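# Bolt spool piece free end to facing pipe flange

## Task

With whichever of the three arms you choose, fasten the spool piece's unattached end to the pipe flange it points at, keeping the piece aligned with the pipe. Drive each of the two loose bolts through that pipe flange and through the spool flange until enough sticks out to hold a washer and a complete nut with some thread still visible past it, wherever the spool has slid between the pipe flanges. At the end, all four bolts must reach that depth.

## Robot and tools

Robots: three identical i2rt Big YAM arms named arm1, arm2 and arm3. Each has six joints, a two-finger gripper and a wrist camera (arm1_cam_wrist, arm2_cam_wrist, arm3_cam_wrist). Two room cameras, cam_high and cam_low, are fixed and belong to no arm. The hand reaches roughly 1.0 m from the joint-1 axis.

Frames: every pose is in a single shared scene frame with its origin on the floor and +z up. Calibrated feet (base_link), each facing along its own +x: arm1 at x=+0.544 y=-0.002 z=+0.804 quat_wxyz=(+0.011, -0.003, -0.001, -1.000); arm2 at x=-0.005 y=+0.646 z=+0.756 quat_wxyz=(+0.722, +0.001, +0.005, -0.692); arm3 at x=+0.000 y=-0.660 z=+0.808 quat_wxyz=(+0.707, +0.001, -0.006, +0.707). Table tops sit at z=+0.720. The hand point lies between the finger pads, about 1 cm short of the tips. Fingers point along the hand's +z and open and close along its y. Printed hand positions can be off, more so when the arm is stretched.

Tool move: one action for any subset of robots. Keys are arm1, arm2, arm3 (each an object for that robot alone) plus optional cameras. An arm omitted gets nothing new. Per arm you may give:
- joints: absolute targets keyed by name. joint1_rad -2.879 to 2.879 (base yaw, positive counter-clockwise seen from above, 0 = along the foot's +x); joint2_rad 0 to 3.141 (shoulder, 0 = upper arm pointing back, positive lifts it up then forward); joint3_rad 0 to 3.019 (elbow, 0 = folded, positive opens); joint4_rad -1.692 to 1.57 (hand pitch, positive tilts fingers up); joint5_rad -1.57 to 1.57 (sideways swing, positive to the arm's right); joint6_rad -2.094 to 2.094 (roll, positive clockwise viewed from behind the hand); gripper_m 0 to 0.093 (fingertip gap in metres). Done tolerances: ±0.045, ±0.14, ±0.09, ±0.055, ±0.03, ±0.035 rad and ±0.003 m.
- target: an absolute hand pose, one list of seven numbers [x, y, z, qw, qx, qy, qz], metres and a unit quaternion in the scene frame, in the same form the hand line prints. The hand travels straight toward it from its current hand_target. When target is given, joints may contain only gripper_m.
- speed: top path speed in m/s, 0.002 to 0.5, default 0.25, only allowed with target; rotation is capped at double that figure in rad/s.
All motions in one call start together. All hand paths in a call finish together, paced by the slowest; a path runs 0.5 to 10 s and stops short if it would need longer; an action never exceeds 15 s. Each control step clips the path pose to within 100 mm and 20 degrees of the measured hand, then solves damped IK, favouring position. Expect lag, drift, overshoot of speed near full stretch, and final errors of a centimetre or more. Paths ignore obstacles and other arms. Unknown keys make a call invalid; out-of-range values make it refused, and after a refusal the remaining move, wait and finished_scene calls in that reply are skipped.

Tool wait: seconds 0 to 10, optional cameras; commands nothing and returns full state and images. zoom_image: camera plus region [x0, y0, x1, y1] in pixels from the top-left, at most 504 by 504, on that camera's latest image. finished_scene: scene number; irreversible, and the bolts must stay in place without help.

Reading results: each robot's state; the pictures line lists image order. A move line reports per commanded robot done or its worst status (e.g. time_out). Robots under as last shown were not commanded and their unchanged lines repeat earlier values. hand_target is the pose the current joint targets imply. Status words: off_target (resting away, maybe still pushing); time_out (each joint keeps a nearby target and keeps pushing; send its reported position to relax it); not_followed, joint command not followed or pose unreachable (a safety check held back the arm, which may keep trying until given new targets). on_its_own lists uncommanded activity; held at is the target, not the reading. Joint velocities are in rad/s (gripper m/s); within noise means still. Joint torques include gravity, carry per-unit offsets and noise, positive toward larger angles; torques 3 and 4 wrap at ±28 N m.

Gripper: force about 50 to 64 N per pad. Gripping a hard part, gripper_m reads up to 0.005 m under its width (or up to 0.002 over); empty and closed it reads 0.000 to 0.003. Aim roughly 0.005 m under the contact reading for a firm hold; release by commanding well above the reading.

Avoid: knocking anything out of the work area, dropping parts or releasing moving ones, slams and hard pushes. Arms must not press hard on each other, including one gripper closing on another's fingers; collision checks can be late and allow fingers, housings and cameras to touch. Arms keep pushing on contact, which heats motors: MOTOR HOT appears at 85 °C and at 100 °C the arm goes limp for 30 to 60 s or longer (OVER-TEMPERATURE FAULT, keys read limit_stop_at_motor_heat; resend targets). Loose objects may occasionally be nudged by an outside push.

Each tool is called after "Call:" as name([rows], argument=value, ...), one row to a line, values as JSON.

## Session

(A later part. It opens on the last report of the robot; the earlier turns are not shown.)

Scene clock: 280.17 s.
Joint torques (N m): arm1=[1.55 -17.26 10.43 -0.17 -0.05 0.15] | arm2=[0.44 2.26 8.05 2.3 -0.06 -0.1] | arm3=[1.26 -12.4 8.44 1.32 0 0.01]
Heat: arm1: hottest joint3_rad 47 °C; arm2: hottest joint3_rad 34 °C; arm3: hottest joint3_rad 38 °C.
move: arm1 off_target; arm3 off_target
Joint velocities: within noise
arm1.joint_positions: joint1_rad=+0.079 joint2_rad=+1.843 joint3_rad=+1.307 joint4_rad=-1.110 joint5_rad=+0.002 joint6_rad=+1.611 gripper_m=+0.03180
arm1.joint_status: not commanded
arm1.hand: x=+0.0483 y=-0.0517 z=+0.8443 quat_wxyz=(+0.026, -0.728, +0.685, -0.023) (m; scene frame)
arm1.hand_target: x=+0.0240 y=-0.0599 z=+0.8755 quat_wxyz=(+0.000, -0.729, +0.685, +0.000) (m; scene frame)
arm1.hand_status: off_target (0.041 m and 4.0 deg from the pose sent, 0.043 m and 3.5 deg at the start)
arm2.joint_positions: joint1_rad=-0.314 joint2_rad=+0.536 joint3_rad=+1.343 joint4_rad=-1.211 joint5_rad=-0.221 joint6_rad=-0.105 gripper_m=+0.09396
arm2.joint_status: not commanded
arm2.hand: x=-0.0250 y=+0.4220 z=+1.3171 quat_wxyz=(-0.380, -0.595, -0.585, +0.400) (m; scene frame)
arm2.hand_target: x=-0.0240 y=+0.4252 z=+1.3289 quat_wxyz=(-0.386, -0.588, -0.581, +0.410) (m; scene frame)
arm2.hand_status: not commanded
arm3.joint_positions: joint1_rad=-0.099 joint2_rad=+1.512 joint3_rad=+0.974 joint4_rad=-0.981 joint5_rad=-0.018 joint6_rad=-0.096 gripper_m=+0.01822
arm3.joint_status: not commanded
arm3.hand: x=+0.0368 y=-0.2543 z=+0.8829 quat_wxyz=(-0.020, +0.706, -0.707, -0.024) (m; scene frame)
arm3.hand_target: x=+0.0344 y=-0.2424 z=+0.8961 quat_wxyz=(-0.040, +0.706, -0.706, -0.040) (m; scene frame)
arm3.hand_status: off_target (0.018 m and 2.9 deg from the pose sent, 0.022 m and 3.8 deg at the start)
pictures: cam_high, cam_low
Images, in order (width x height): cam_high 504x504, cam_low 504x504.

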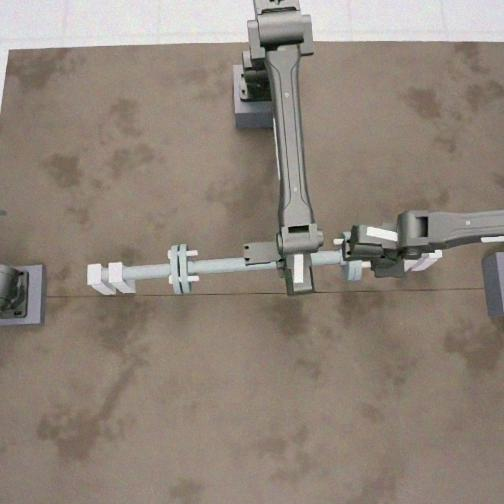

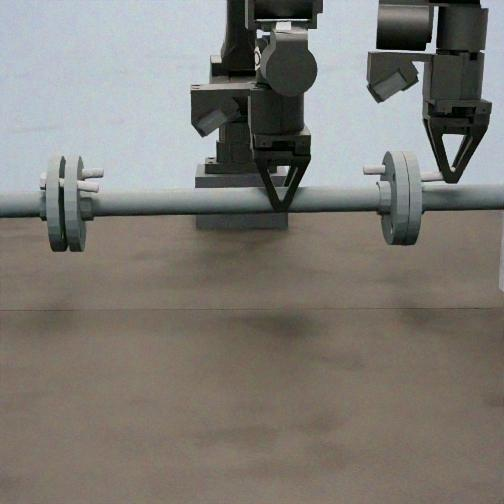

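Call:
move(arm3={"target":[0.0345,-0.220,0.898,-0.040,0.7062,-0.7062,-0.040],"speed":0.03}, cameras=["cam_low","cam_high"])

Call:
zoom_image(camera="cam_low", region=[354, 130, 474, 250])

Call:
zoom_image(camera="cam_high", region=[320, 220, 390, 290])

Scene clock: 284.30 s.
Joint torques (N m): arm1=[1.67 -17.2 10.43 -0.23 -0.06 0.16] | arm2=[0.5 2.26 8.05 2.3 -0.07 -0.09] | arm3=[1.32 -10.52 11.38 0.8 0 0.05]
Heat: arm1: hottest joint3_rad 48 °C; arm2: hottest joint3_rad 34 °C; arm3: hottest joint3_rad 38 °C.
move: arm3 off_target
Joint velocities: within noise
arm1, arm2: as last shown
arm3.joint_positions: joint1_rad=-0.096 joint2_rad=+1.536 joint3_rad=+0.998 joint4_rad=-0.981 joint5_rad=-0.018 joint6_rad=-0.094 gripper_m=+0.01822
arm3.joint_status: not commanded
arm3.hand: x=+0.0366 y=-0.2450 z=+0.8821 quat_wxyz=(-0.020, +0.707, -0.707, -0.025) (m; scene frame)
arm3.hand_target: x=+0.0343 y=-0.2212 z=+0.8986 quat_wxyz=(-0.040, +0.706, -0.706, -0.040) (m; scene frame)
arm3.hand_status: off_target (0.030 m and 2.9 deg from the pose sent, 0.037 m and 2.9 deg at the start)
pictures: cam_high, cam_low
Images, in order (width x height): cam_high 504x504, cam_low 504x504.

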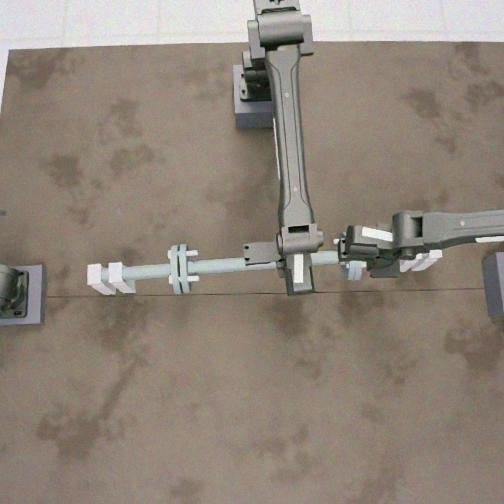

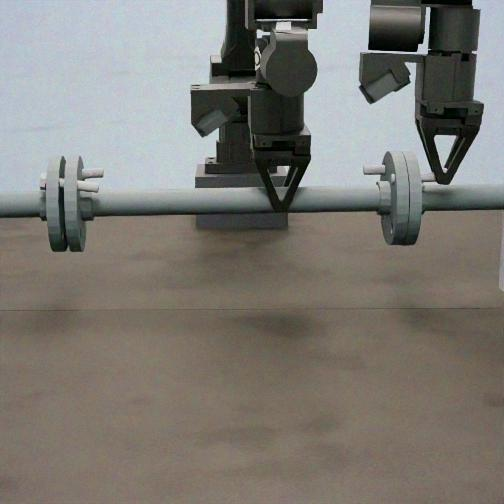

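Scaled by 4.200 from the camera's 504x504 image, which has a finer 720x720 frame.

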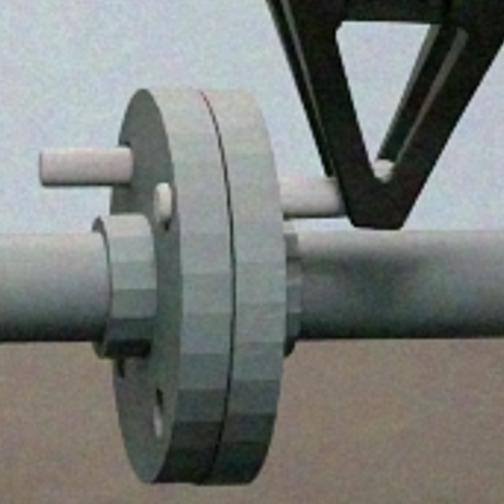

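Scaled by 7.200 from the camera's 504x504 image, which has a finer 720x720 frame.

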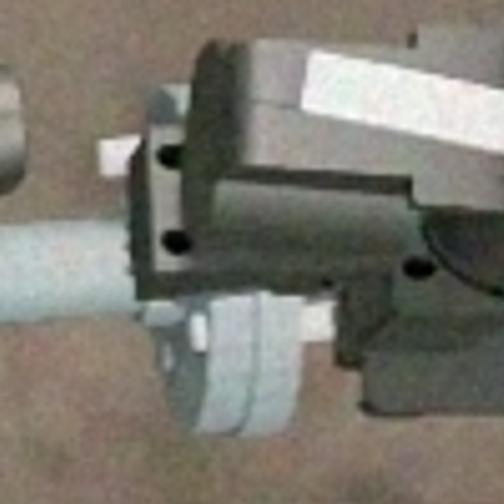

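Call:
move(arm3={"target":[0.0345,-0.212,0.898,-0.040,0.7062,-0.7062,-0.040],"speed":0.03}, cameras=[])

Call:
move(arm3={"joints":{"gripper_m":0.05}}, cameras=[])

Call:
move(arm3={"target":[0.036,-0.265,0.91,-0.0479,0.7272,-0.6828,-0.0510],"speed":0.1}, cameras=[])

Call:
move(arm3={"target":[0.037,-0.28,0.96,-0.0479,0.7272,-0.6828,-0.0510],"speed":0.12}, cameras=["cam_low"])

Call:
zoom_image(camera="cam_low", region=[354, 130, 474, 250])

Call:
move(arm3={"target":[0.040,-0.33,0.93,-0.2623,0.6733,-0.6321,-0.2794],"joints":{"gripper_m":0.0}}, cameras=[])

Call:
move(arm3={"target":[0.041,-0.305,0.889,-0.2623,0.6733,-0.6321,-0.2794],"speed":0.1}, cameras=["cam_low","cam_high","arm3_cam_wrist"])

Call:
zoom_image(camera="cam_low", region=[354, 130, 474, 250])

Scene clock: 292.07 s.
Joint torques (N m): arm1=[1.61 -17.32 10.45 -0.16 -0.06 0.15] | arm2=[0.5 2.26 8.05 2.3 -0.07 -0.1] | arm3=[1.38 -11.05 11.44 0.69 0 0.04]
Heat: arm1: hottest joint3_rad 49 °C; arm2: hottest joint3_rad 35 °C; arm3: hottest joint3_rad 39 °C.
move: arm3 off_target
Joint velocities: within noise
arm1, arm2: as last shown
arm3.joint_positions: joint1_rad=-0.094 joint2_rad=+1.555 joint3_rad=+1.020 joint4_rad=-0.981 joint5_rad=-0.018 joint6_rad=-0.093 gripper_m=+0.01822
arm3.joint_status: not commanded
arm3.hand: x=+0.0367 y=-0.2365 z=+0.8818 quat_wxyz=(-0.021, +0.707, -0.707, -0.025) (m; scene frame)
arm3.hand_target: x=+0.0343 y=-0.2131 z=+0.8985 quat_wxyz=(-0.040, +0.706, -0.706, -0.040) (m; scene frame)
arm3.hand_status: off_target (0.029 m and 2.7 deg from the pose sent, 0.037 m and 2.9 deg at the start)
pictures: none
No camera images: "cameras" was empty.

Scene clock: 292.70 s.
Joint torques (N m): arm1=[1.67 -17.26 10.48 -0.2 -0.04 0.14] | arm2=[0.38 2.2 8.05 2.3 -0.06 -0.1] | arm3=[1.32 -10.87 11.04 0.72 0.01 0.04]
Heat: arm1: hottest joint3_rad 49 °C; arm2: hottest joint3_rad 35 °C; arm3: hottest joint3_rad 39 °C.
move: arm3 done
Joint velocities: within noise
arm1, arm2: as last shown
arm1.joint_positions: joint1_rad=+0.079 joint2_rad=+1.843 joint3_rad=+1.307 joint4_rad=-1.111 joint5_rad=+0.002 joint6_rad=+1.612 gripper_m=+0.03180
arm1.hand: x=+0.0484 y=-0.0516 z=+0.8443 quat_wxyz=(+0.027, -0.728, +0.685, -0.023) (m; scene frame)
arm3.joint_positions: joint1_rad=-0.094 joint2_rad=+1.555 joint3_rad=+1.026 joint4_rad=-0.981 joint5_rad=-0.018 joint6_rad=-0.092 gripper_m=+0.04984
arm3.joint_status: all done
arm3.hand: x=+0.0369 y=-0.2340 z=+0.8838 quat_wxyz=(-0.023, +0.707, -0.707, -0.027) (m; scene frame)
arm3.hand_target: x=+0.0343 y=-0.2132 z=+0.8985 quat_wxyz=(-0.040, +0.706, -0.706, -0.040) (m; scene frame)
arm3.hand_status: not commanded
pictures: none
No camera images: "cameras" was empty.

Scene clock: 294.00 s.
Joint torques (N m): arm1=[1.55 -17.32 10.47 -0.17 -0.06 0.15] | arm2=[0.44 2.26 8.06 2.29 -0.06 -0.1] | arm3=[-0.15 -10.64 7.43 1.07 -0.24 -0.14]
Heat: arm1: hottest joint3_rad 49 °C; arm2: hottest joint3_rad 35 °C; arm3: hottest joint3_rad 39 °C.
move: arm3 done
Joint velocities: within noise
arm1, arm2: as last shown
arm3.joint_positions: joint1_rad=-0.095 joint2_rad=+1.417 joint3_rad=+0.935 joint4_rad=-0.981 joint5_rad=-0.025 joint6_rad=-0.153 gripper_m=+0.04993
arm3.joint_status: not commanded
arm3.hand: x=+0.0329 y=-0.2666 z=+0.9054 quat_wxyz=(-0.041, +0.727, -0.684, -0.044) (m; scene frame)
arm3.hand_target: x=+0.0359 y=-0.2650 z=+0.9100 quat_wxyz=(-0.048, +0.727, -0.683, -0.051) (m; scene frame)
arm3.hand_status: done (0.006 m and 1.2 deg from the pose sent, 0.041 m and 5.3 deg at the start)
pictures: none
No camera images: "cameras" was empty.

Scene clock: 295.17 s.
Joint torques (N m): arm1=[1.55 -17.26 10.47 -0.17 -0.07 0.15] | arm2=[0.44 2.2 8.03 2.3 -0.07 -0.1] | arm3=[-0.38 -9.11 11.64 0.25 -0.23 -0.17]
Heat: arm1: hottest joint3_rad 49 °C; arm2: hottest joint3_rad 35 °C; arm3: hottest joint3_rad 39 °C.
move: arm3 off_target
Joint velocities: within noise
arm1, arm2: as last shown
arm3.joint_positions: joint1_rad=-0.100 joint2_rad=+1.317 joint3_rad=+0.935 joint4_rad=-1.107 joint5_rad=-0.026 joint6_rad=-0.161 gripper_m=+0.04993
arm3.joint_status: not commanded
arm3.hand: x=+0.0316 y=-0.2959 z=+0.9381 quat_wxyz=(-0.030, +0.728, -0.684, -0.036) (m; scene frame)
arm3.hand_target: x=+0.0368 y=-0.2809 z=+0.9601 quat_wxyz=(-0.048, +0.727, -0.683, -0.051) (m; scene frame)
arm3.hand_status: off_target (0.028 m and 2.7 deg from the pose sent, 0.056 m and 1.2 deg at the start)
pictures: cam_low
Images, in order (width x height): cam_low 504x504.

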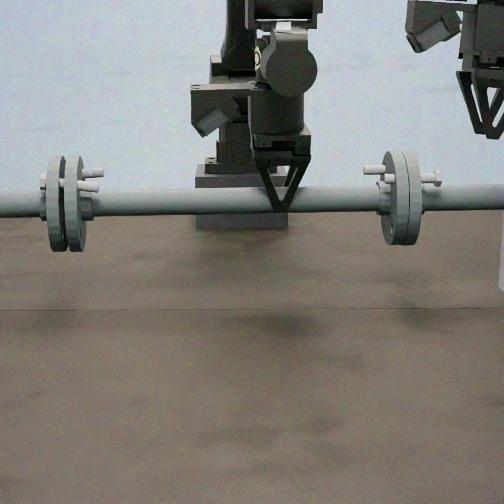

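Scaled by 4.200 from the camera's 504x504 image, which has a finer 720x720 frame.

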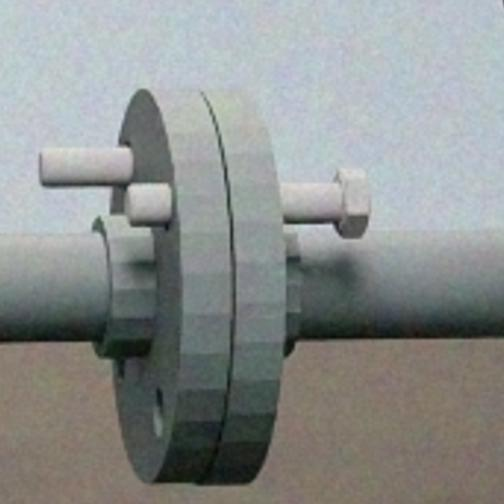

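Scene clock: 297.30 s.
Joint torques (N m): arm1=[1.61 -17.2 10.47 -0.17 -0.05 0.15] | arm2=[0.38 2.26 8.05 2.3 -0.07 -0.1] | arm3=[-0.21 -2.61 8.43 2.62 -0.32 -0.17]
Heat: arm1: hottest joint3_rad 49 °C; arm2: hottest joint3_rad 35 °C; arm3: hottest joint3_rad 39 °C.
move: arm3 done
Joint velocities: within noise
arm1, arm2: as last shown
arm3.joint_positions: joint1_rad=-0.216 joint2_rad=+0.849 joint3_rad=+0.403 joint4_rad=-0.397 joint5_rad=-0.203 joint6_rad=-0.194 gripper_m=+0.00062
arm3.joint_status: all done
arm3.hand: x=+0.0360 y=-0.3331 z=+0.9248 quat_wxyz=(-0.249, +0.676, -0.637, -0.274) (m; scene frame)
arm3.hand_target: x=+0.0400 y=-0.3301 z=+0.9301 quat_wxyz=(-0.262, +0.673, -0.632, -0.279) (m; scene frame)
arm3.hand_status: done (0.007 m and 1.7 deg from the pose sent, 0.036 m and 39.7 deg at the start)
pictures: none
No camera images: "cameras" was empty.

Scene clock: 298.60 s.
Joint torques (N m): arm1=[1.49 -17.2 10.47 -0.16 -0.06 0.15] | arm2=[0.44 2.32 8.05 2.29 -0.06 -0.1] | arm3=[1.2 -2.84 7.6 2.52 -0.03 -0.03]
Heat: arm1: hottest joint3_rad 50 °C; arm2: hottest joint3_rad 35 °C; arm3: hottest joint3_rad 39 °C.
move: arm3 done
Joint velocities: within noise
arm1, arm2: as last shown
arm3.joint_positions: joint1_rad=-0.216 joint2_rad=+1.040 joint3_rad=+0.373 joint4_rad=-0.160 joint5_rad=-0.198 joint6_rad=-0.194 gripper_m=+0.00062
arm3.joint_status: not commanded
arm3.hand: x=+0.0424 y=-0.3090 z=+0.8879 quat_wxyz=(-0.257, +0.674, -0.635, -0.276) (m; scene frame)
arm3.hand_target: x=+0.0410 y=-0.3051 z=+0.8891 quat_wxyz=(-0.262, +0.673, -0.632, -0.279) (m; scene frame)
arm3.hand_status: done (0.004 m and 0.8 deg from the pose sent, 0.046 m and 1.7 deg at the start)
pictures: arm3_cam_wrist, cam_high, cam_low
Images, in order (width x height): arm3_cam_wrist 504x504, cam_high 504x504, cam_low 504x504.

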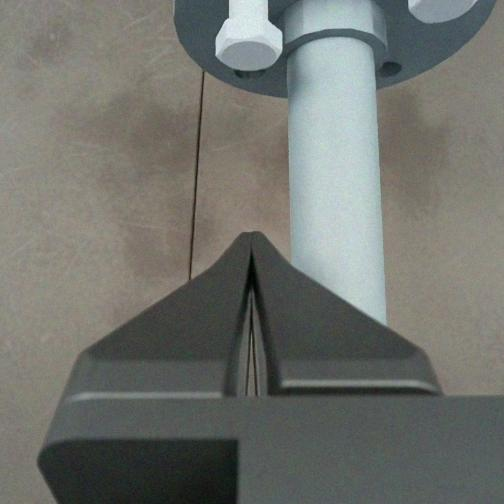

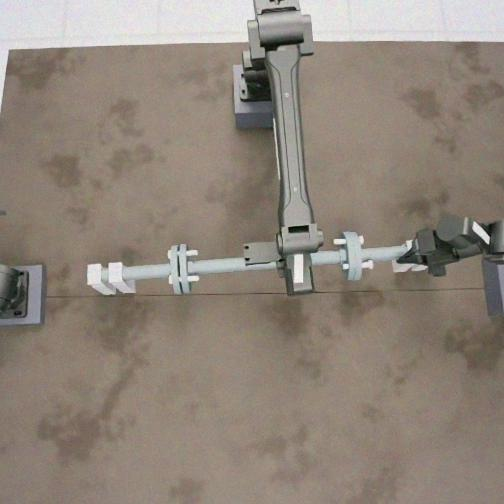

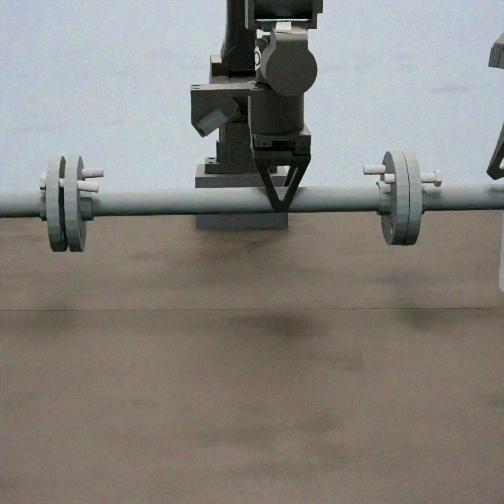

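Scaled by 4.200 from the camera's 504x504 image, which has a finer 720x720 frame.

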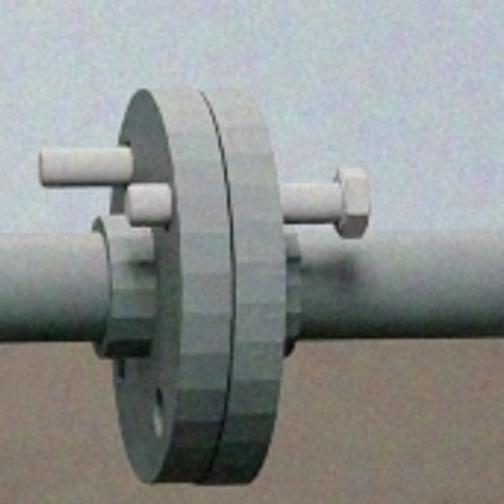

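Call:
move(arm3={"target":[0.040,-0.260,0.896,-0.2623,0.6733,-0.6321,-0.2794],"speed":0.08}, cameras=[])

Call:
move(arm3={"target":[0.038,-0.222,0.906,-0.2623,0.6733,-0.6321,-0.2794],"speed":0.05}, cameras=[])

Call:
move(arm3={"target":[0.037,-0.204,0.908,-0.2623,0.6733,-0.6321,-0.2794],"speed":0.05}, cameras=["cam_low","arm3_cam_wrist"])

Call:
zoom_image(camera="cam_low", region=[354, 130, 474, 250])

Scene clock: 305.97 s.
Joint torques (N m): arm1=[1.49 -17.26 10.47 -0.14 -0.05 0.15] | arm2=[0.44 2.26 8.05 2.3 -0.06 -0.1] | arm3=[1.49 -4.37 10.8 2.52 -0.03 0.04]
Heat: arm1: hottest joint3_rad 50 °C; arm2: hottest joint3_rad 35 °C; arm3: hottest joint3_rad 38 °C.
move: arm3 off_target
Joint velocities: within noise
arm1.joint_positions: joint1_rad=+0.079 joint2_rad=+1.843 joint3_rad=+1.307 joint4_rad=-1.111 joint5_rad=+0.002 joint6_rad=+1.612 gripper_m=+0.03180
arm1.joint_status: not commanded
arm1.hand: x=+0.0484 y=-0.0516 z=+0.8443 quat_wxyz=(+0.027, -0.728, +0.685, -0.023) (m; scene frame)
arm1.hand_target: x=+0.0240 y=-0.0599 z=+0.8755 quat_wxyz=(+0.000, -0.729, +0.685, +0.000) (m; scene frame)
arm1.hand_status: not commanded
arm2.joint_positions: joint1_rad=-0.314 joint2_rad=+0.536 joint3_rad=+1.343 joint4_rad=-1.211 joint5_rad=-0.221 joint6_rad=-0.105 gripper_m=+0.09396
arm2.joint_status: not commanded
arm2.hand: x=-0.0250 y=+0.4220 z=+1.3171 quat_wxyz=(-0.380, -0.595, -0.585, +0.400) (m; scene frame)
arm2.hand_target: x=-0.0240 y=+0.4252 z=+1.3289 quat_wxyz=(-0.386, -0.588, -0.581, +0.410) (m; scene frame)
arm2.hand_status: not commanded
arm3.joint_positions: joint1_rad=-0.184 joint2_rad=+1.167 joint3_rad=+0.433 joint4_rad=-0.135 joint5_rad=-0.174 joint6_rad=-0.174 gripper_m=+0.00062
arm3.joint_status: not commanded
arm3.hand: x=+0.0395 y=-0.2857 z=+0.8749 quat_wxyz=(-0.240, +0.680, -0.642, -0.263) (m; scene frame)
arm3.hand_target: x=+0.0396 y=-0.2619 z=+0.8970 quat_wxyz=(-0.262, +0.673, -0.632, -0.280) (m; scene frame)
arm3.hand_status: off_target (0.033 m and 3.4 deg from the pose sent, 0.050 m and 0.8 deg at the start)
pictures: none
No camera images: "cameras" was empty.

Scene clock: 307.40 s.
Joint torques (N m): arm1=[1.49 -17.32 10.45 -0.17 -0.05 0.15] | arm2=[0.5 2.26 8.05 2.3 -0.07 -0.1] | arm3=[1.61 -5.83 11.12 2.24 -0.01 0.05]
Heat: arm1: hottest joint3_rad 50 °C; arm2: hottest joint3_rad 35 °C; arm3: hottest joint3_rad 39 °C.
move: arm3 off_target
Joint velocities: within noise
arm1, arm2: as last shown
arm3.joint_positions: joint1_rad=-0.158 joint2_rad=+1.257 joint3_rad=+0.532 joint4_rad=-0.135 joint5_rad=-0.156 joint6_rad=-0.155 gripper_m=+0.00062
arm3.joint_status: not commanded
arm3.hand: x=+0.0386 y=-0.2475 z=+0.8850 quat_wxyz=(-0.243, +0.679, -0.640, -0.263) (m; scene frame)
arm3.hand_target: x=+0.0376 y=-0.2239 z=+0.9068 quat_wxyz=(-0.262, +0.673, -0.632, -0.280) (m; scene frame)
arm3.hand_status: off_target (0.033 m and 3.1 deg from the pose sent, 0.071 m and 3.4 deg at the start)
pictures: none
No camera images: "cameras" was empty.

Scene clock: 308.43 s.
Joint torques (N m): arm1=[1.49 -17.32 10.45 -0.2 -0.05 0.15] | arm2=[0.44 2.26 8.05 2.3 -0.06 -0.1] | arm3=[1.49 -6.48 11.51 2.26 -0.01 0.03]
Heat: arm1: hottest joint3_rad 51 °C; arm2: hottest joint3_rad 35 °C; arm3: hottest joint3_rad 39 °C.
move: arm3 off_target
Joint velocities: within noise
arm1, arm2: as last shown
arm1.hand_target: x=+0.0239 y=-0.0599 z=+0.8755 quat_wxyz=(+0.000, -0.729, +0.685, +0.000) (m; scene frame)
arm3.joint_positions: joint1_rad=-0.148 joint2_rad=+1.302 joint3_rad=+0.571 joint4_rad=-0.135 joint5_rad=-0.148 joint6_rad=-0.147 gripper_m=+0.00062
arm3.joint_status: not commanded
arm3.hand: x=+0.0379 y=-0.2325 z=+0.8847 quat_wxyz=(-0.241, +0.680, -0.642, -0.262) (m; scene frame)
arm3.hand_target: x=+0.0366 y=-0.2063 z=+0.9089 quat_wxyz=(-0.262, +0.673, -0.632, -0.280) (m; scene frame)
arm3.hand_status: off_target (0.037 m and 3.5 deg from the pose sent, 0.049 m and 3.1 deg at the start)
pictures: arm3_cam_wrist, cam_low
Images, in order (width x height): arm3_cam_wrist 504x504, cam_low 504x504.

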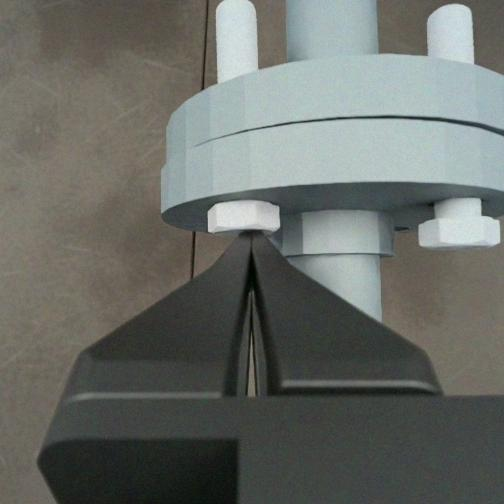

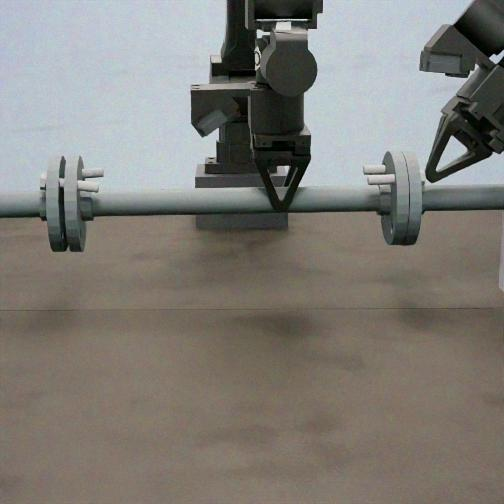

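Scaled by 4.200 from the camera's 504x504 image, which has a finer 720x720 frame.

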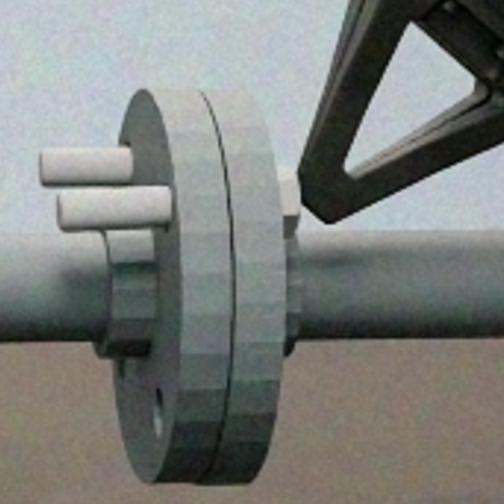

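Call:
move(arm3={"target":[0.040,-0.28,0.91,-0.2623,0.6733,-0.6321,-0.2794],"speed":0.1}, cameras=[])

Call:
move(arm3={"target":[0.093,-0.27,0.896,-0.2623,0.6733,-0.6321,-0.2794],"speed":0.15}, cameras=["arm3_cam_wrist"])

Scene clock: 313.37 s.
Joint torques (N m): arm1=[1.55 -17.26 10.47 -0.18 -0.05 0.15] | arm2=[0.44 2.2 8.05 2.29 -0.07 -0.1] | arm3=[-0.21 -5.3 7.73 1.39 -0.32 -0.2]
Heat: arm1: hottest joint3_rad 51 °C; arm2: hottest joint3_rad 35 °C; arm3: hottest joint3_rad 39 °C.
move: arm3 done
Joint velocities: within noise
arm1, arm2: as last shown
arm3.joint_positions: joint1_rad=-0.173 joint2_rad=+1.091 joint3_rad=+0.461 joint4_rad=-0.177 joint5_rad=-0.174 joint6_rad=-0.162 gripper_m=+0.00062
arm3.joint_status: not commanded
arm3.hand: x=+0.0364 y=-0.2777 z=+0.9083 quat_wxyz=(-0.261, +0.673, -0.632, -0.281) (m; scene frame)
arm3.hand_target: x=+0.0400 y=-0.2800 z=+0.9099 quat_wxyz=(-0.262, +0.673, -0.632, -0.279) (m; scene frame)
arm3.hand_status: done (0.005 m and 0.3 deg from the pose sent, 0.054 m and 3.5 deg at the start)
pictures: none
No camera images: "cameras" was empty.

Scene clock: 314.67 s.
Joint torques (N m): arm1=[1.61 -17.26 10.45 -0.17 -0.05 0.14] | arm2=[0.44 2.26 8.05 2.3 -0.06 -0.1] | arm3=[-0.09 -4.66 9.99 2.4 -0.4 -0.18]
Heat: arm1: hottest joint3_rad 51 °C; arm2: hottest joint3_rad 35 °C; arm3: hottest joint3_rad 39 °C.
move: arm3 off_target
Joint velocities: within noise
arm1, arm2: as last shown
arm3.joint_positions: joint1_rad=-0.351 joint2_rad=+1.188 joint3_rad=+0.461 joint4_rad=-0.164 joint5_rad=-0.293 joint6_rad=-0.294 gripper_m=+0.00062
arm3.joint_status: not commanded
arm3.hand: x=+0.0833 y=-0.2883 z=+0.8794 quat_wxyz=(-0.239, +0.676, -0.642, -0.271) (m; scene frame)
arm3.hand_target: x=+0.0928 y=-0.2713 z=+0.8966 quat_wxyz=(-0.262, +0.673, -0.632, -0.279) (m; scene frame)
arm3.hand_status: off_target (0.027 m and 3.1 deg from the pose sent, 0.058 m and 0.3 deg at the start)
pictures: arm3_cam_wrist
Images, in order (width x height): arm3_cam_wrist 504x504.

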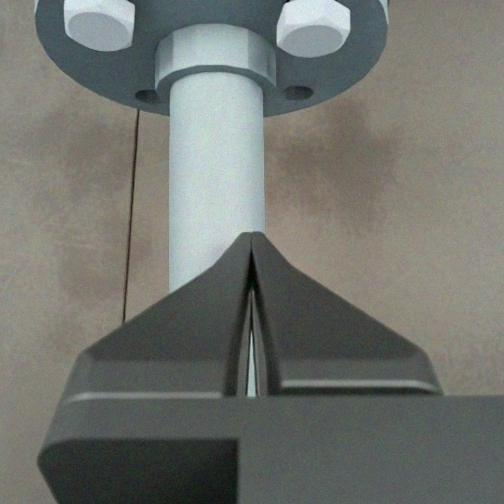

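Call:
move(arm3={"target":[0.107,-0.255,0.900,-0.2623,0.6733,-0.6321,-0.2794],"speed":0.1}, cameras=["arm3_cam_wrist"])

Scene clock: 319.23 s.
Joint torques (N m): arm1=[1.55 -17.26 10.48 -0.18 -0.06 0.16] | arm2=[0.38 2.2 8.05 2.3 -0.06 -0.1] | arm3=[-0.21 -5.25 10.81 2.1 -0.4 -0.17]
Heat: arm1: hottest joint3_rad 51 °C; arm2: hottest joint3_rad 35 °C; arm3: hottest joint3_rad 39 °C.
move: arm3 off_target
Joint velocities: within noise
arm1, arm2: as last shown
arm3.joint_positions: joint1_rad=-0.375 joint2_rad=+1.235 joint3_rad=+0.501 joint4_rad=-0.164 joint5_rad=-0.310 joint6_rad=-0.314 gripper_m=+0.00062
arm3.joint_status: not commanded
arm3.hand: x=+0.0948 y=-0.2760 z=+0.8807 quat_wxyz=(-0.238, +0.676, -0.642, -0.272) (m; scene frame)
arm3.hand_target: x=+0.1066 y=-0.2565 z=+0.9007 quat_wxyz=(-0.263, +0.673, -0.632, -0.279) (m; scene frame)
arm3.hand_status: off_target (0.031 m and 3.1 deg from the pose sent, 0.046 m and 3.1 deg at the start)
pictures: arm3_cam_wrist
Images, in order (width x height): arm3_cam_wrist 504x504.

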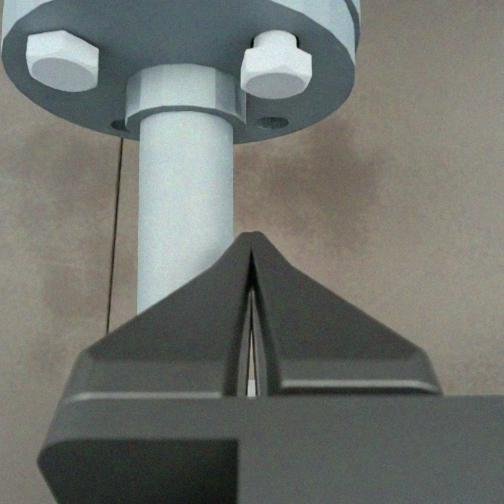

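Tip col 253, head 277; shaft a bit unseated. Shift +.006.

Call:
move(arm3={"target":[0.111,-0.222,0.906,-0.2623,0.6733,-0.6321,-0.2794],"speed":0.06}, cameras=["arm3_cam_wrist"])

Call:
move(arm3={"target":[0.111,-0.202,0.910,-0.2623,0.6733,-0.6321,-0.2794],"speed":0.05}, cameras=["arm3_cam_wrist","cam_low"])

Call:
zoom_image(camera="cam_low", region=[354, 130, 474, 250])

Scene clock: 324.43 s.
Joint torques (N m): arm1=[1.49 -17.32 10.47 -0.16 -0.05 0.15] | arm2=[0.5 2.2 8.05 2.29 -0.07 -0.1] | arm3=[1.44 -6.53 10.97 2.09 -0.1 0.02]
Heat: arm1: hottest joint3_rad 52 °C; arm2: hottest joint3_rad 35 °C; arm3: hottest joint3_rad 40 °C.
move: arm3 off_target
Joint velocities: within noise
arm1, arm2: as last shown
arm3.joint_positions: joint1_rad=-0.371 joint2_rad=+1.313 joint3_rad=+0.586 joint4_rad=-0.164 joint5_rad=-0.301 joint6_rad=-0.314 gripper_m=+0.00062
arm3.joint_status: not commanded
arm3.hand: x=+0.1063 y=-0.2456 z=+0.8868 quat_wxyz=(-0.242, +0.677, -0.641, -0.270) (m; scene frame)
arm3.hand_target: x=+0.1104 y=-0.2236 z=+0.9066 quat_wxyz=(-0.262, +0.673, -0.632, -0.280) (m; scene frame)
arm3.hand_status: off_target (0.031 m and 2.8 deg from the pose sent, 0.062 m and 3.1 deg at the start)
pictures: arm3_cam_wrist
Images, in order (width x height): arm3_cam_wrist 504x504.

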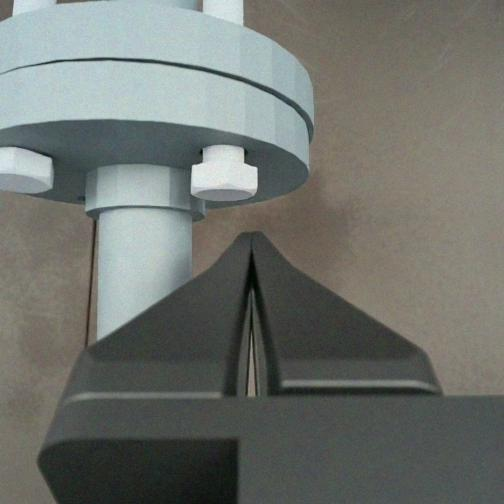

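Scene clock: 325.47 s.
Joint torques (N m): arm1=[1.49 -17.26 10.45 -0.16 -0.05 0.14] | arm2=[0.38 2.26 8.06 2.3 -0.07 -0.1] | arm3=[1.61 -7.36 11.02 1.89 -0.16 0]
Heat: arm1: hottest joint3_rad 52 °C; arm2: hottest joint3_rad 35 °C; arm3: hottest joint3_rad 40 °C.
move: arm3 off_target
Joint velocities: within noise
arm1, arm2: as last shown
arm1.hand: x=+0.0485 y=-0.0516 z=+0.8443 quat_wxyz=(+0.027, -0.728, +0.685, -0.023) (m; scene frame)
arm1.hand_target: x=+0.0239 y=-0.0599 z=+0.8755 quat_wxyz=(-0.001, -0.729, +0.685, +0.000) (m; scene frame)
arm3.joint_positions: joint1_rad=-0.354 joint2_rad=+1.355 joint3_rad=+0.638 joint4_rad=-0.164 joint5_rad=-0.287 joint6_rad=-0.301 gripper_m=+0.00062
arm3.joint_status: not commanded
arm3.hand: x=+0.1090 y=-0.2250 z=+0.8919 quat_wxyz=(-0.246, +0.676, -0.640, -0.269) (m; scene frame)
arm3.hand_target: x=+0.1105 y=-0.2034 z=+0.9107 quat_wxyz=(-0.262, +0.673, -0.632, -0.280) (m; scene frame)
arm3.hand_status: off_target (0.029 m and 2.4 deg from the pose sent, 0.049 m and 2.8 deg at the start)
pictures: arm3_cam_wrist, cam_low
Images, in order (width x height): arm3_cam_wrist 504x504, cam_low 504x504.

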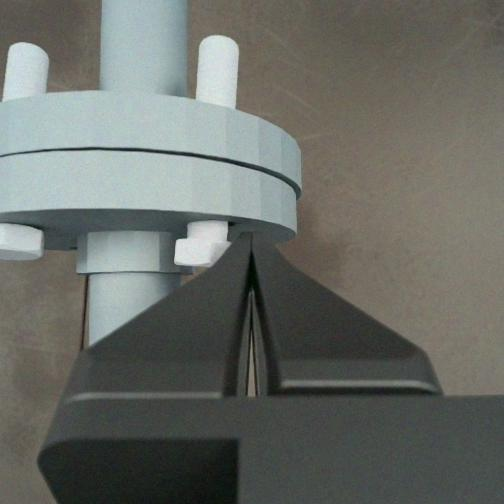

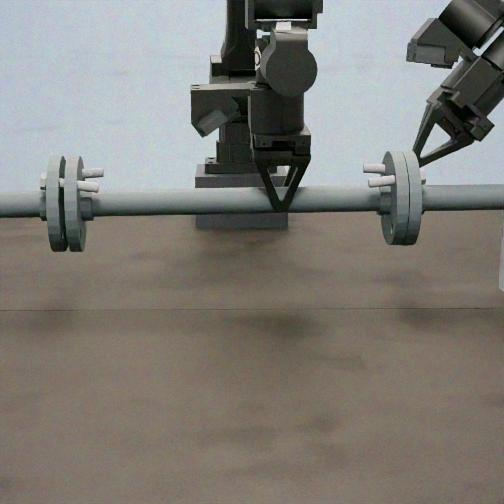

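Scaled by 4.200 from the camera's 504x504 image, which has a finer 720x720 frame.

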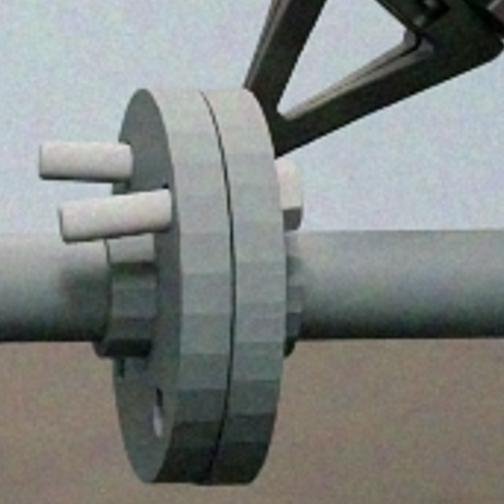

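Call:
move(arm3={"target":[0.110,-0.250,0.904,-0.2623,0.6733,-0.6321,-0.2794],"speed":0.08}, cameras=[])

Call:
move(arm3={"target":[0.098,-0.238,0.904,-0.2623,0.6733,-0.6321,-0.2794],"speed":0.06}, cameras=["arm3_cam_wrist"])

Scene clock: 329.47 s.
Joint torques (N m): arm1=[1.55 -17.26 10.48 -0.12 -0.05 0.14] | arm2=[0.5 2.26 8.06 2.3 -0.07 -0.1] | arm3=[-0.26 -8 7.31 1.83 -0.41 -0.17]
Heat: arm1: hottest joint3_rad 52 °C; arm2: hottest joint3_rad 35 °C; arm3: hottest joint3_rad 39 °C.
move: arm3 done
Joint velocities: within noise
arm1.joint_positions: joint1_rad=+0.080 joint2_rad=+1.843 joint3_rad=+1.307 joint4_rad=-1.112 joint5_rad=+0.002 joint6_rad=+1.612 gripper_m=+0.03180
arm1.joint_status: not commanded
arm1.hand: x=+0.0487 y=-0.0519 z=+0.8443 quat_wxyz=(+0.027, -0.728, +0.685, -0.023) (m; scene frame)
arm1.hand_target: x=+0.0239 y=-0.0599 z=+0.8755 quat_wxyz=(-0.001, -0.729, +0.685, +0.000) (m; scene frame)
arm1.hand_status: not commanded
arm2.joint_positions: joint1_rad=-0.314 joint2_rad=+0.536 joint3_rad=+1.343 joint4_rad=-1.211 joint5_rad=-0.221 joint6_rad=-0.105 gripper_m=+0.09396
arm2.joint_status: not commanded
arm2.hand: x=-0.0250 y=+0.4220 z=+1.3171 quat_wxyz=(-0.380, -0.595, -0.585, +0.400) (m; scene frame)
arm2.hand_target: x=-0.0240 y=+0.4252 z=+1.3289 quat_wxyz=(-0.386, -0.588, -0.581, +0.410) (m; scene frame)
arm2.hand_status: not commanded
arm3.joint_positions: joint1_rad=-0.377 joint2_rad=+1.270 joint3_rad=+0.572 joint4_rad=-0.164 joint5_rad=-0.312 joint6_rad=-0.315 gripper_m=+0.00062
arm3.joint_status: not commanded
arm3.hand: x=+0.1057 y=-0.2496 z=+0.8985 quat_wxyz=(-0.254, +0.674, -0.636, -0.278) (m; scene frame)
arm3.hand_target: x=+0.1100 y=-0.2499 z=+0.9041 quat_wxyz=(-0.262, +0.673, -0.632, -0.279) (m; scene frame)
arm3.hand_status: done (0.007 m and 1.1 deg from the pose sent, 0.028 m and 2.4 deg at the start)
pictures: none
No camera images: "cameras" was empty.

Scene clock: 330.50 s.
Joint torques (N m): arm1=[1.49 -17.32 10.47 -0.14 -0.04 0.15] | arm2=[0.44 2.26 8.05 2.3 -0.07 -0.1] | arm3=[1.38 -6.3 8.43 2.37 -0.11 0.01]
Heat: arm1: hottest joint3_rad 52 °C; arm2: hottest joint3_rad 35 °C; arm3: hottest joint3_rad 39 °C.
move: arm3 off_target
Joint velocities: within noise
arm1, arm2: as last shown
arm3.joint_positions: joint1_rad=-0.350 joint2_rad=+1.270 joint3_rad=+0.572 joint4_rad=-0.164 joint5_rad=-0.287 joint6_rad=-0.300 gripper_m=+0.00062
arm3.joint_status: not commanded
arm3.hand: x=+0.0987 y=-0.2475 z=+0.8975 quat_wxyz=(-0.253, +0.676, -0.636, -0.273) (m; scene frame)
arm3.hand_target: x=+0.0980 y=-0.2382 z=+0.9043 quat_wxyz=(-0.262, +0.673, -0.632, -0.280) (m; scene frame)
arm3.hand_status: off_target (0.012 m and 1.3 deg from the pose sent, 0.015 m and 1.1 deg at the start)
pictures: arm3_cam_wrist
Images, in order (width x height): arm3_cam_wrist 504x504.

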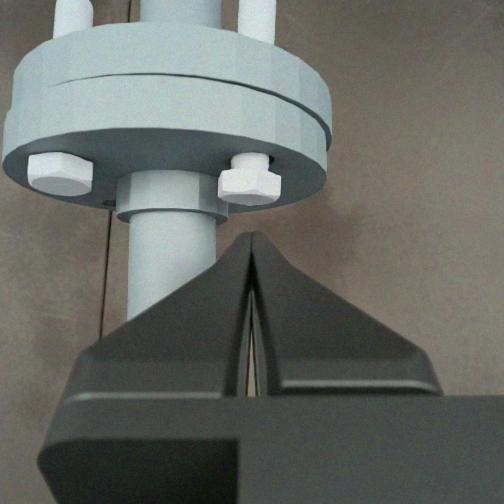

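Call:
move(arm3={"target":[0.0975,-0.235,0.896,-0.2623,0.6733,-0.6321,-0.2794],"speed":0.06}, cameras=[])

Call:
move(arm3={"target":[0.0970,-0.202,0.907,-0.2623,0.6733,-0.6321,-0.2794],"speed":0.05}, cameras=["arm3_cam_wrist","cam_low"])

Call:
zoom_image(camera="cam_low", region=[354, 130, 474, 250])

Scene clock: 334.53 s.
Joint torques (N m): arm1=[1.49 -17.26 10.47 -0.12 -0.05 0.15] | arm2=[0.44 2.2 8.05 2.3 -0.06 -0.1] | arm3=[1.38 -6.24 7.94 2.55 -0.09 0.04]
Heat: arm1: hottest joint3_rad 52 °C; arm2: hottest joint3_rad 35 °C; arm3: hottest joint3_rad 39 °C.
move: arm3 done
Joint velocities: within noise
arm1, arm2: as last shown
arm3.joint_positions: joint1_rad=-0.347 joint2_rad=+1.295 joint3_rad=+0.572 joint4_rad=-0.134 joint5_rad=-0.284 joint6_rad=-0.297 gripper_m=+0.00062
arm3.joint_status: not commanded
arm3.hand: x=+0.0992 y=-0.2433 z=+0.8920 quat_wxyz=(-0.255, +0.675, -0.636, -0.274) (m; scene frame)
arm3.hand_target: x=+0.0974 y=-0.2351 z=+0.8963 quat_wxyz=(-0.262, +0.673, -0.632, -0.280) (m; scene frame)
arm3.hand_status: done (0.009 m and 1.1 deg from the pose sent, 0.013 m and 1.4 deg at the start)
pictures: none
No camera images: "cameras" was empty.

Scene clock: 335.73 s.
Joint torques (N m): arm1=[1.49 -17.26 10.51 -0.12 -0.05 0.14] | arm2=[0.44 2.26 8.05 2.3 -0.07 -0.1] | arm3=[1.55 -6.77 11.86 1.57 -0.11 0.06]
Heat: arm1: hottest joint3_rad 52 °C; arm2: hottest joint3_rad 35 °C; arm3: hottest joint3_rad 39 °C.
move: arm3 off_target
Joint velocities: within noise
arm1, arm2: as last shown
arm3.joint_positions: joint1_rad=-0.318 joint2_rad=+1.345 joint3_rad=+0.608 joint4_rad=-0.136 joint5_rad=-0.262 joint6_rad=-0.272 gripper_m=+0.00062
arm3.joint_status: not commanded
arm3.hand: x=+0.0951 y=-0.2290 z=+0.8862 quat_wxyz=(-0.246, +0.676, -0.641, -0.269) (m; scene frame)
arm3.hand_target: x=+0.0964 y=-0.2039 z=+0.9078 quat_wxyz=(-0.262, +0.673, -0.632, -0.280) (m; scene frame)
arm3.hand_status: off_target (0.034 m and 2.4 deg from the pose sent, 0.044 m and 1.2 deg at the start)
pictures: arm3_cam_wrist, cam_low
Images, in order (width x height): arm3_cam_wrist 504x504, cam_low 504x504.

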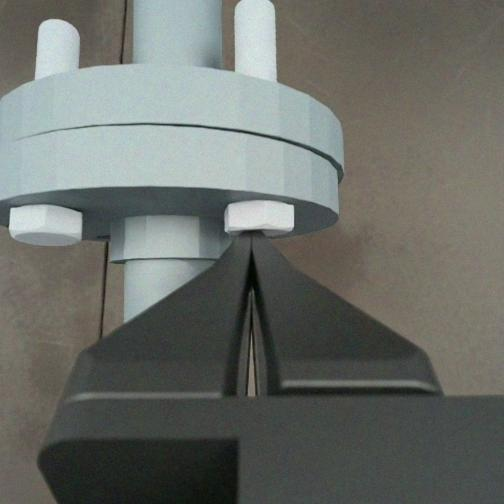

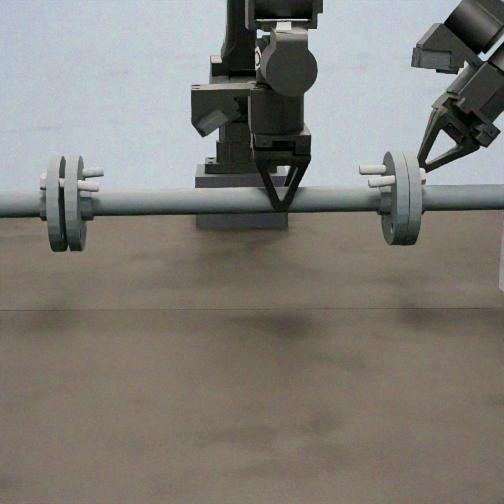

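Scaled by 4.200 from the camera's 504x504 image, which has a finer 720x720 frame.

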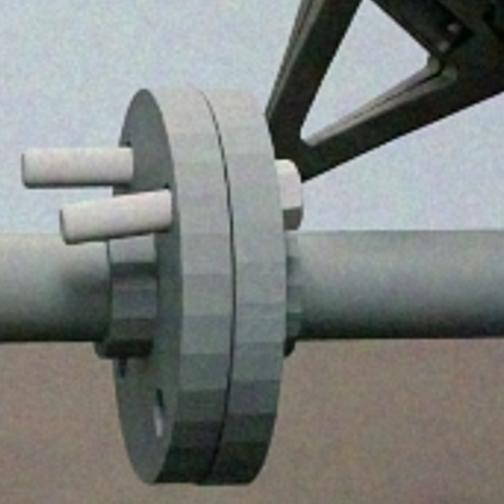

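Both seated. Retreat and release; inspect the far flange.

Call:
move(arm3={"target":[0.095,-0.29,0.94,-0.2623,0.6733,-0.6321,-0.2794],"speed":0.15}, arm1={"target":[0.045,-0.053,0.857,0,0.729,-0.685,0],"speed":0.03}, cameras=[])

Call:
move(arm1={"joints":{"gripper_m":0.07}}, cameras=[])

Call:
move(arm1={"target":[0.048,-0.053,1.0,0,0.729,-0.685,0],"speed":0.15}, cameras=["cam_low","cam_high"])

Call:
zoom_image(camera="cam_low", region=[354, 130, 474, 250])

Call:
zoom_image(camera="cam_low", region=[10, 140, 130, 260])

Call:
zoom_image(camera="cam_high", region=[150, 225, 230, 305])

Scene clock: 342.10 s.
Joint torques (N m): arm1=[0.91 -17.73 6.31 0.54 0 0.05] | arm2=[0.44 2.26 8.05 2.3 -0.06 -0.1] | arm3=[-0.09 -5.36 8.16 1.25 -0.4 -0.21]
Heat: arm1: hottest joint3_rad 52 °C; arm2: hottest joint3_rad 35 °C; arm3: hottest joint3_rad 40 °C.
move: arm1 off_target; arm3 done
Joint velocities: within noise
arm1.joint_positions: joint1_rad=+0.080 joint2_rad=+1.825 joint3_rad=+1.272 joint4_rad=-1.058 joint5_rad=+0.002 joint6_rad=+1.612 gripper_m=+0.03180
arm1.joint_status: not commanded
arm1.hand: x=+0.0492 y=-0.0519 z=+0.8414 quat_wxyz=(+0.013, -0.728, +0.685, -0.011) (m; scene frame)
arm1.hand_target: x=+0.0452 y=-0.0530 z=+0.8568 quat_wxyz=(+0.000, -0.729, +0.685, +0.000) (m; scene frame)
arm1.hand_status: off_target (0.016 m and 2.0 deg from the pose sent, 0.013 m and 4.1 deg at the start)
arm2: as last shown
arm3.joint_positions: joint1_rad=-0.381 joint2_rad=+1.050 joint3_rad=+0.536 joint4_rad=-0.330 joint5_rad=-0.315 joint6_rad=-0.319 gripper_m=+0.00062
arm3.joint_status: not commanded
arm3.hand: x=+0.0921 y=-0.2866 z=+0.9391 quat_wxyz=(-0.262, +0.673, -0.632, -0.282) (m; scene frame)
arm3.hand_target: x=+0.0950 y=-0.2898 z=+0.9400 quat_wxyz=(-0.262, +0.673, -0.632, -0.280) (m; scene frame)
arm3.hand_status: done (0.005 m and 0.3 deg from the pose sent, 0.081 m and 2.4 deg at the start)
pictures: none
No camera images: "cameras" was empty.

Scene clock: 342.83 s.
Joint torques (N m): arm1=[0.97 -15.97 6.45 0.59 0 0.04] | arm2=[0.44 2.26 8.03 2.29 -0.06 -0.1] | arm3=[-0.21 -5.3 8.09 1.29 -0.4 -0.18]
Heat: arm1: hottest joint3_rad 52 °C; arm2: hottest joint3_rad 35 °C; arm3: hottest joint3_rad 40 °C.
move: arm1 done
Joint velocities: within noise
arm1.joint_positions: joint1_rad=+0.080 joint2_rad=+1.805 joint3_rad=+1.271 joint4_rad=-1.058 joint5_rad=+0.002 joint6_rad=+1.612 gripper_m=+0.06990
arm1.joint_status: all done
arm1.hand: x=+0.0478 y=-0.0520 z=+0.8510 quat_wxyz=(+0.005, -0.728, +0.685, -0.005) (m; scene frame)
arm1.hand_target: x=+0.0452 y=-0.0530 z=+0.8568 quat_wxyz=(+0.000, -0.729, +0.685, +0.000) (m; scene frame)
arm1.hand_status: not commanded
arm2: as last shown
arm3.joint_positions: joint1_rad=-0.381 joint2_rad=+1.050 joint3_rad=+0.536 joint4_rad=-0.330 joint5_rad=-0.315 joint6_rad=-0.320 gripper_m=+0.00062
arm3.joint_status: not commanded
arm3.hand: x=+0.0920 y=-0.2866 z=+0.9390 quat_wxyz=(-0.262, +0.673, -0.632, -0.281) (m; scene frame)
arm3.hand_target: x=+0.0949 y=-0.2899 z=+0.9400 quat_wxyz=(-0.262, +0.673, -0.632, -0.279) (m; scene frame)
arm3.hand_status: not commanded
pictures: none
No camera images: "cameras" was empty.

Scene clock: 344.57 s.
Joint torques (N m): arm1=[1.03 -15.03 9.83 0.12 0 0.06] | arm2=[0.44 2.2 8.03 2.3 -0.06 -0.1] | arm3=[-0.21 -5.42 8.12 1.29 -0.4 -0.18]
Heat: arm1: hottest joint3_rad 51 °C; arm2: hottest joint3_rad 35 °C; arm3: hottest joint3_rad 40 °C.
move: arm1 off_target
Joint velocities: within noise
arm1.joint_positions: joint1_rad=+0.080 joint2_rad=+1.667 joint3_rad=+1.455 joint4_rad=-1.403 joint5_rad=+0.002 joint6_rad=+1.612 gripper_m=+0.06994
arm1.joint_status: not commanded
arm1.hand: x=+0.0596 y=-0.0505 z=+0.9827 quat_wxyz=(+0.014, -0.728, +0.685, -0.013) (m; scene frame)
arm1.hand_target: x=+0.0488 y=-0.0529 z=+1.0001 quat_wxyz=(+0.000, -0.729, +0.685, +0.000) (m; scene frame)
arm1.hand_status: off_target (0.021 m and 2.2 deg from the pose sent, 0.149 m and 0.8 deg at the start)
arm2, arm3: as last shown
arm3.hand_target: x=+0.0949 y=-0.2898 z=+0.9400 quat_wxyz=(-0.262, +0.673, -0.632, -0.280) (m; scene frame)
pictures: cam_high, cam_low
Images, in order (width x height): cam_high 504x504, cam_low 504x504.

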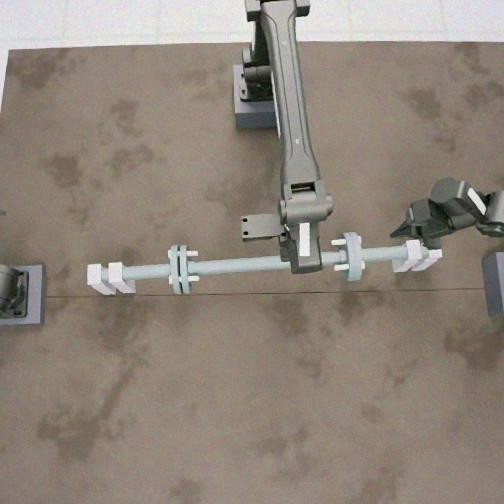

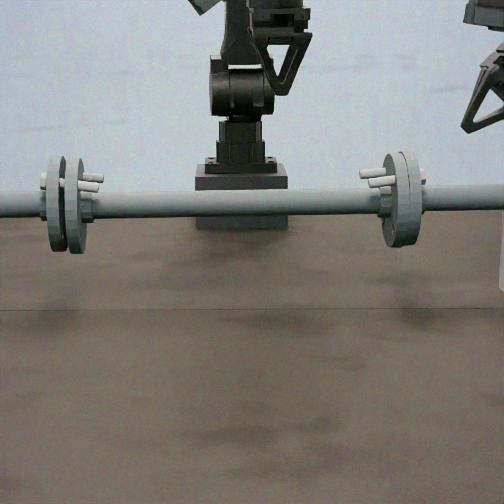

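Scaled by 4.200 from the camera's 504x504 image, which has a finer 720x720 frame.

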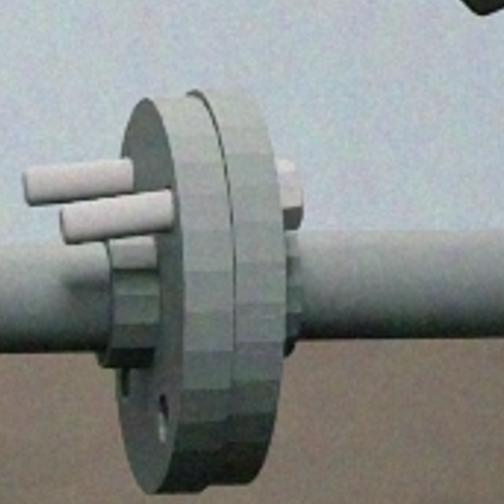

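Scaled by 4.200 from the camera's 504x504 image, which has a finer 720x720 frame.

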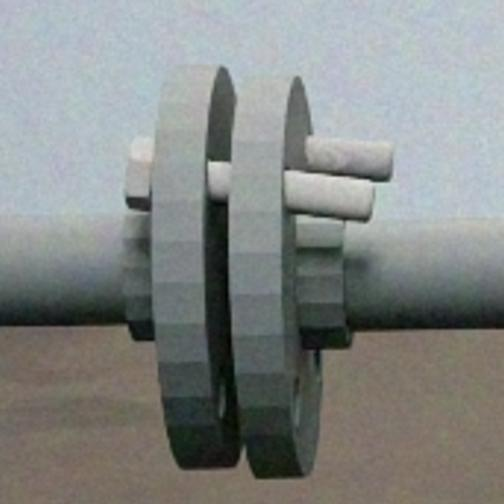

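Scaled by 6.300 from the camera's 504x504 image, which has a finer 720x720 frame.

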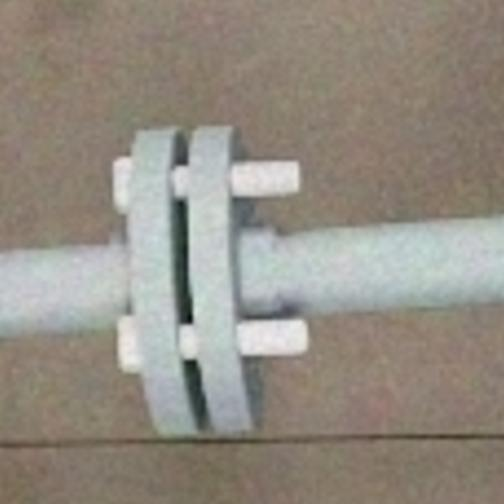

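Call:
finished_scene(scene=2)

The scene is finished: the task was done.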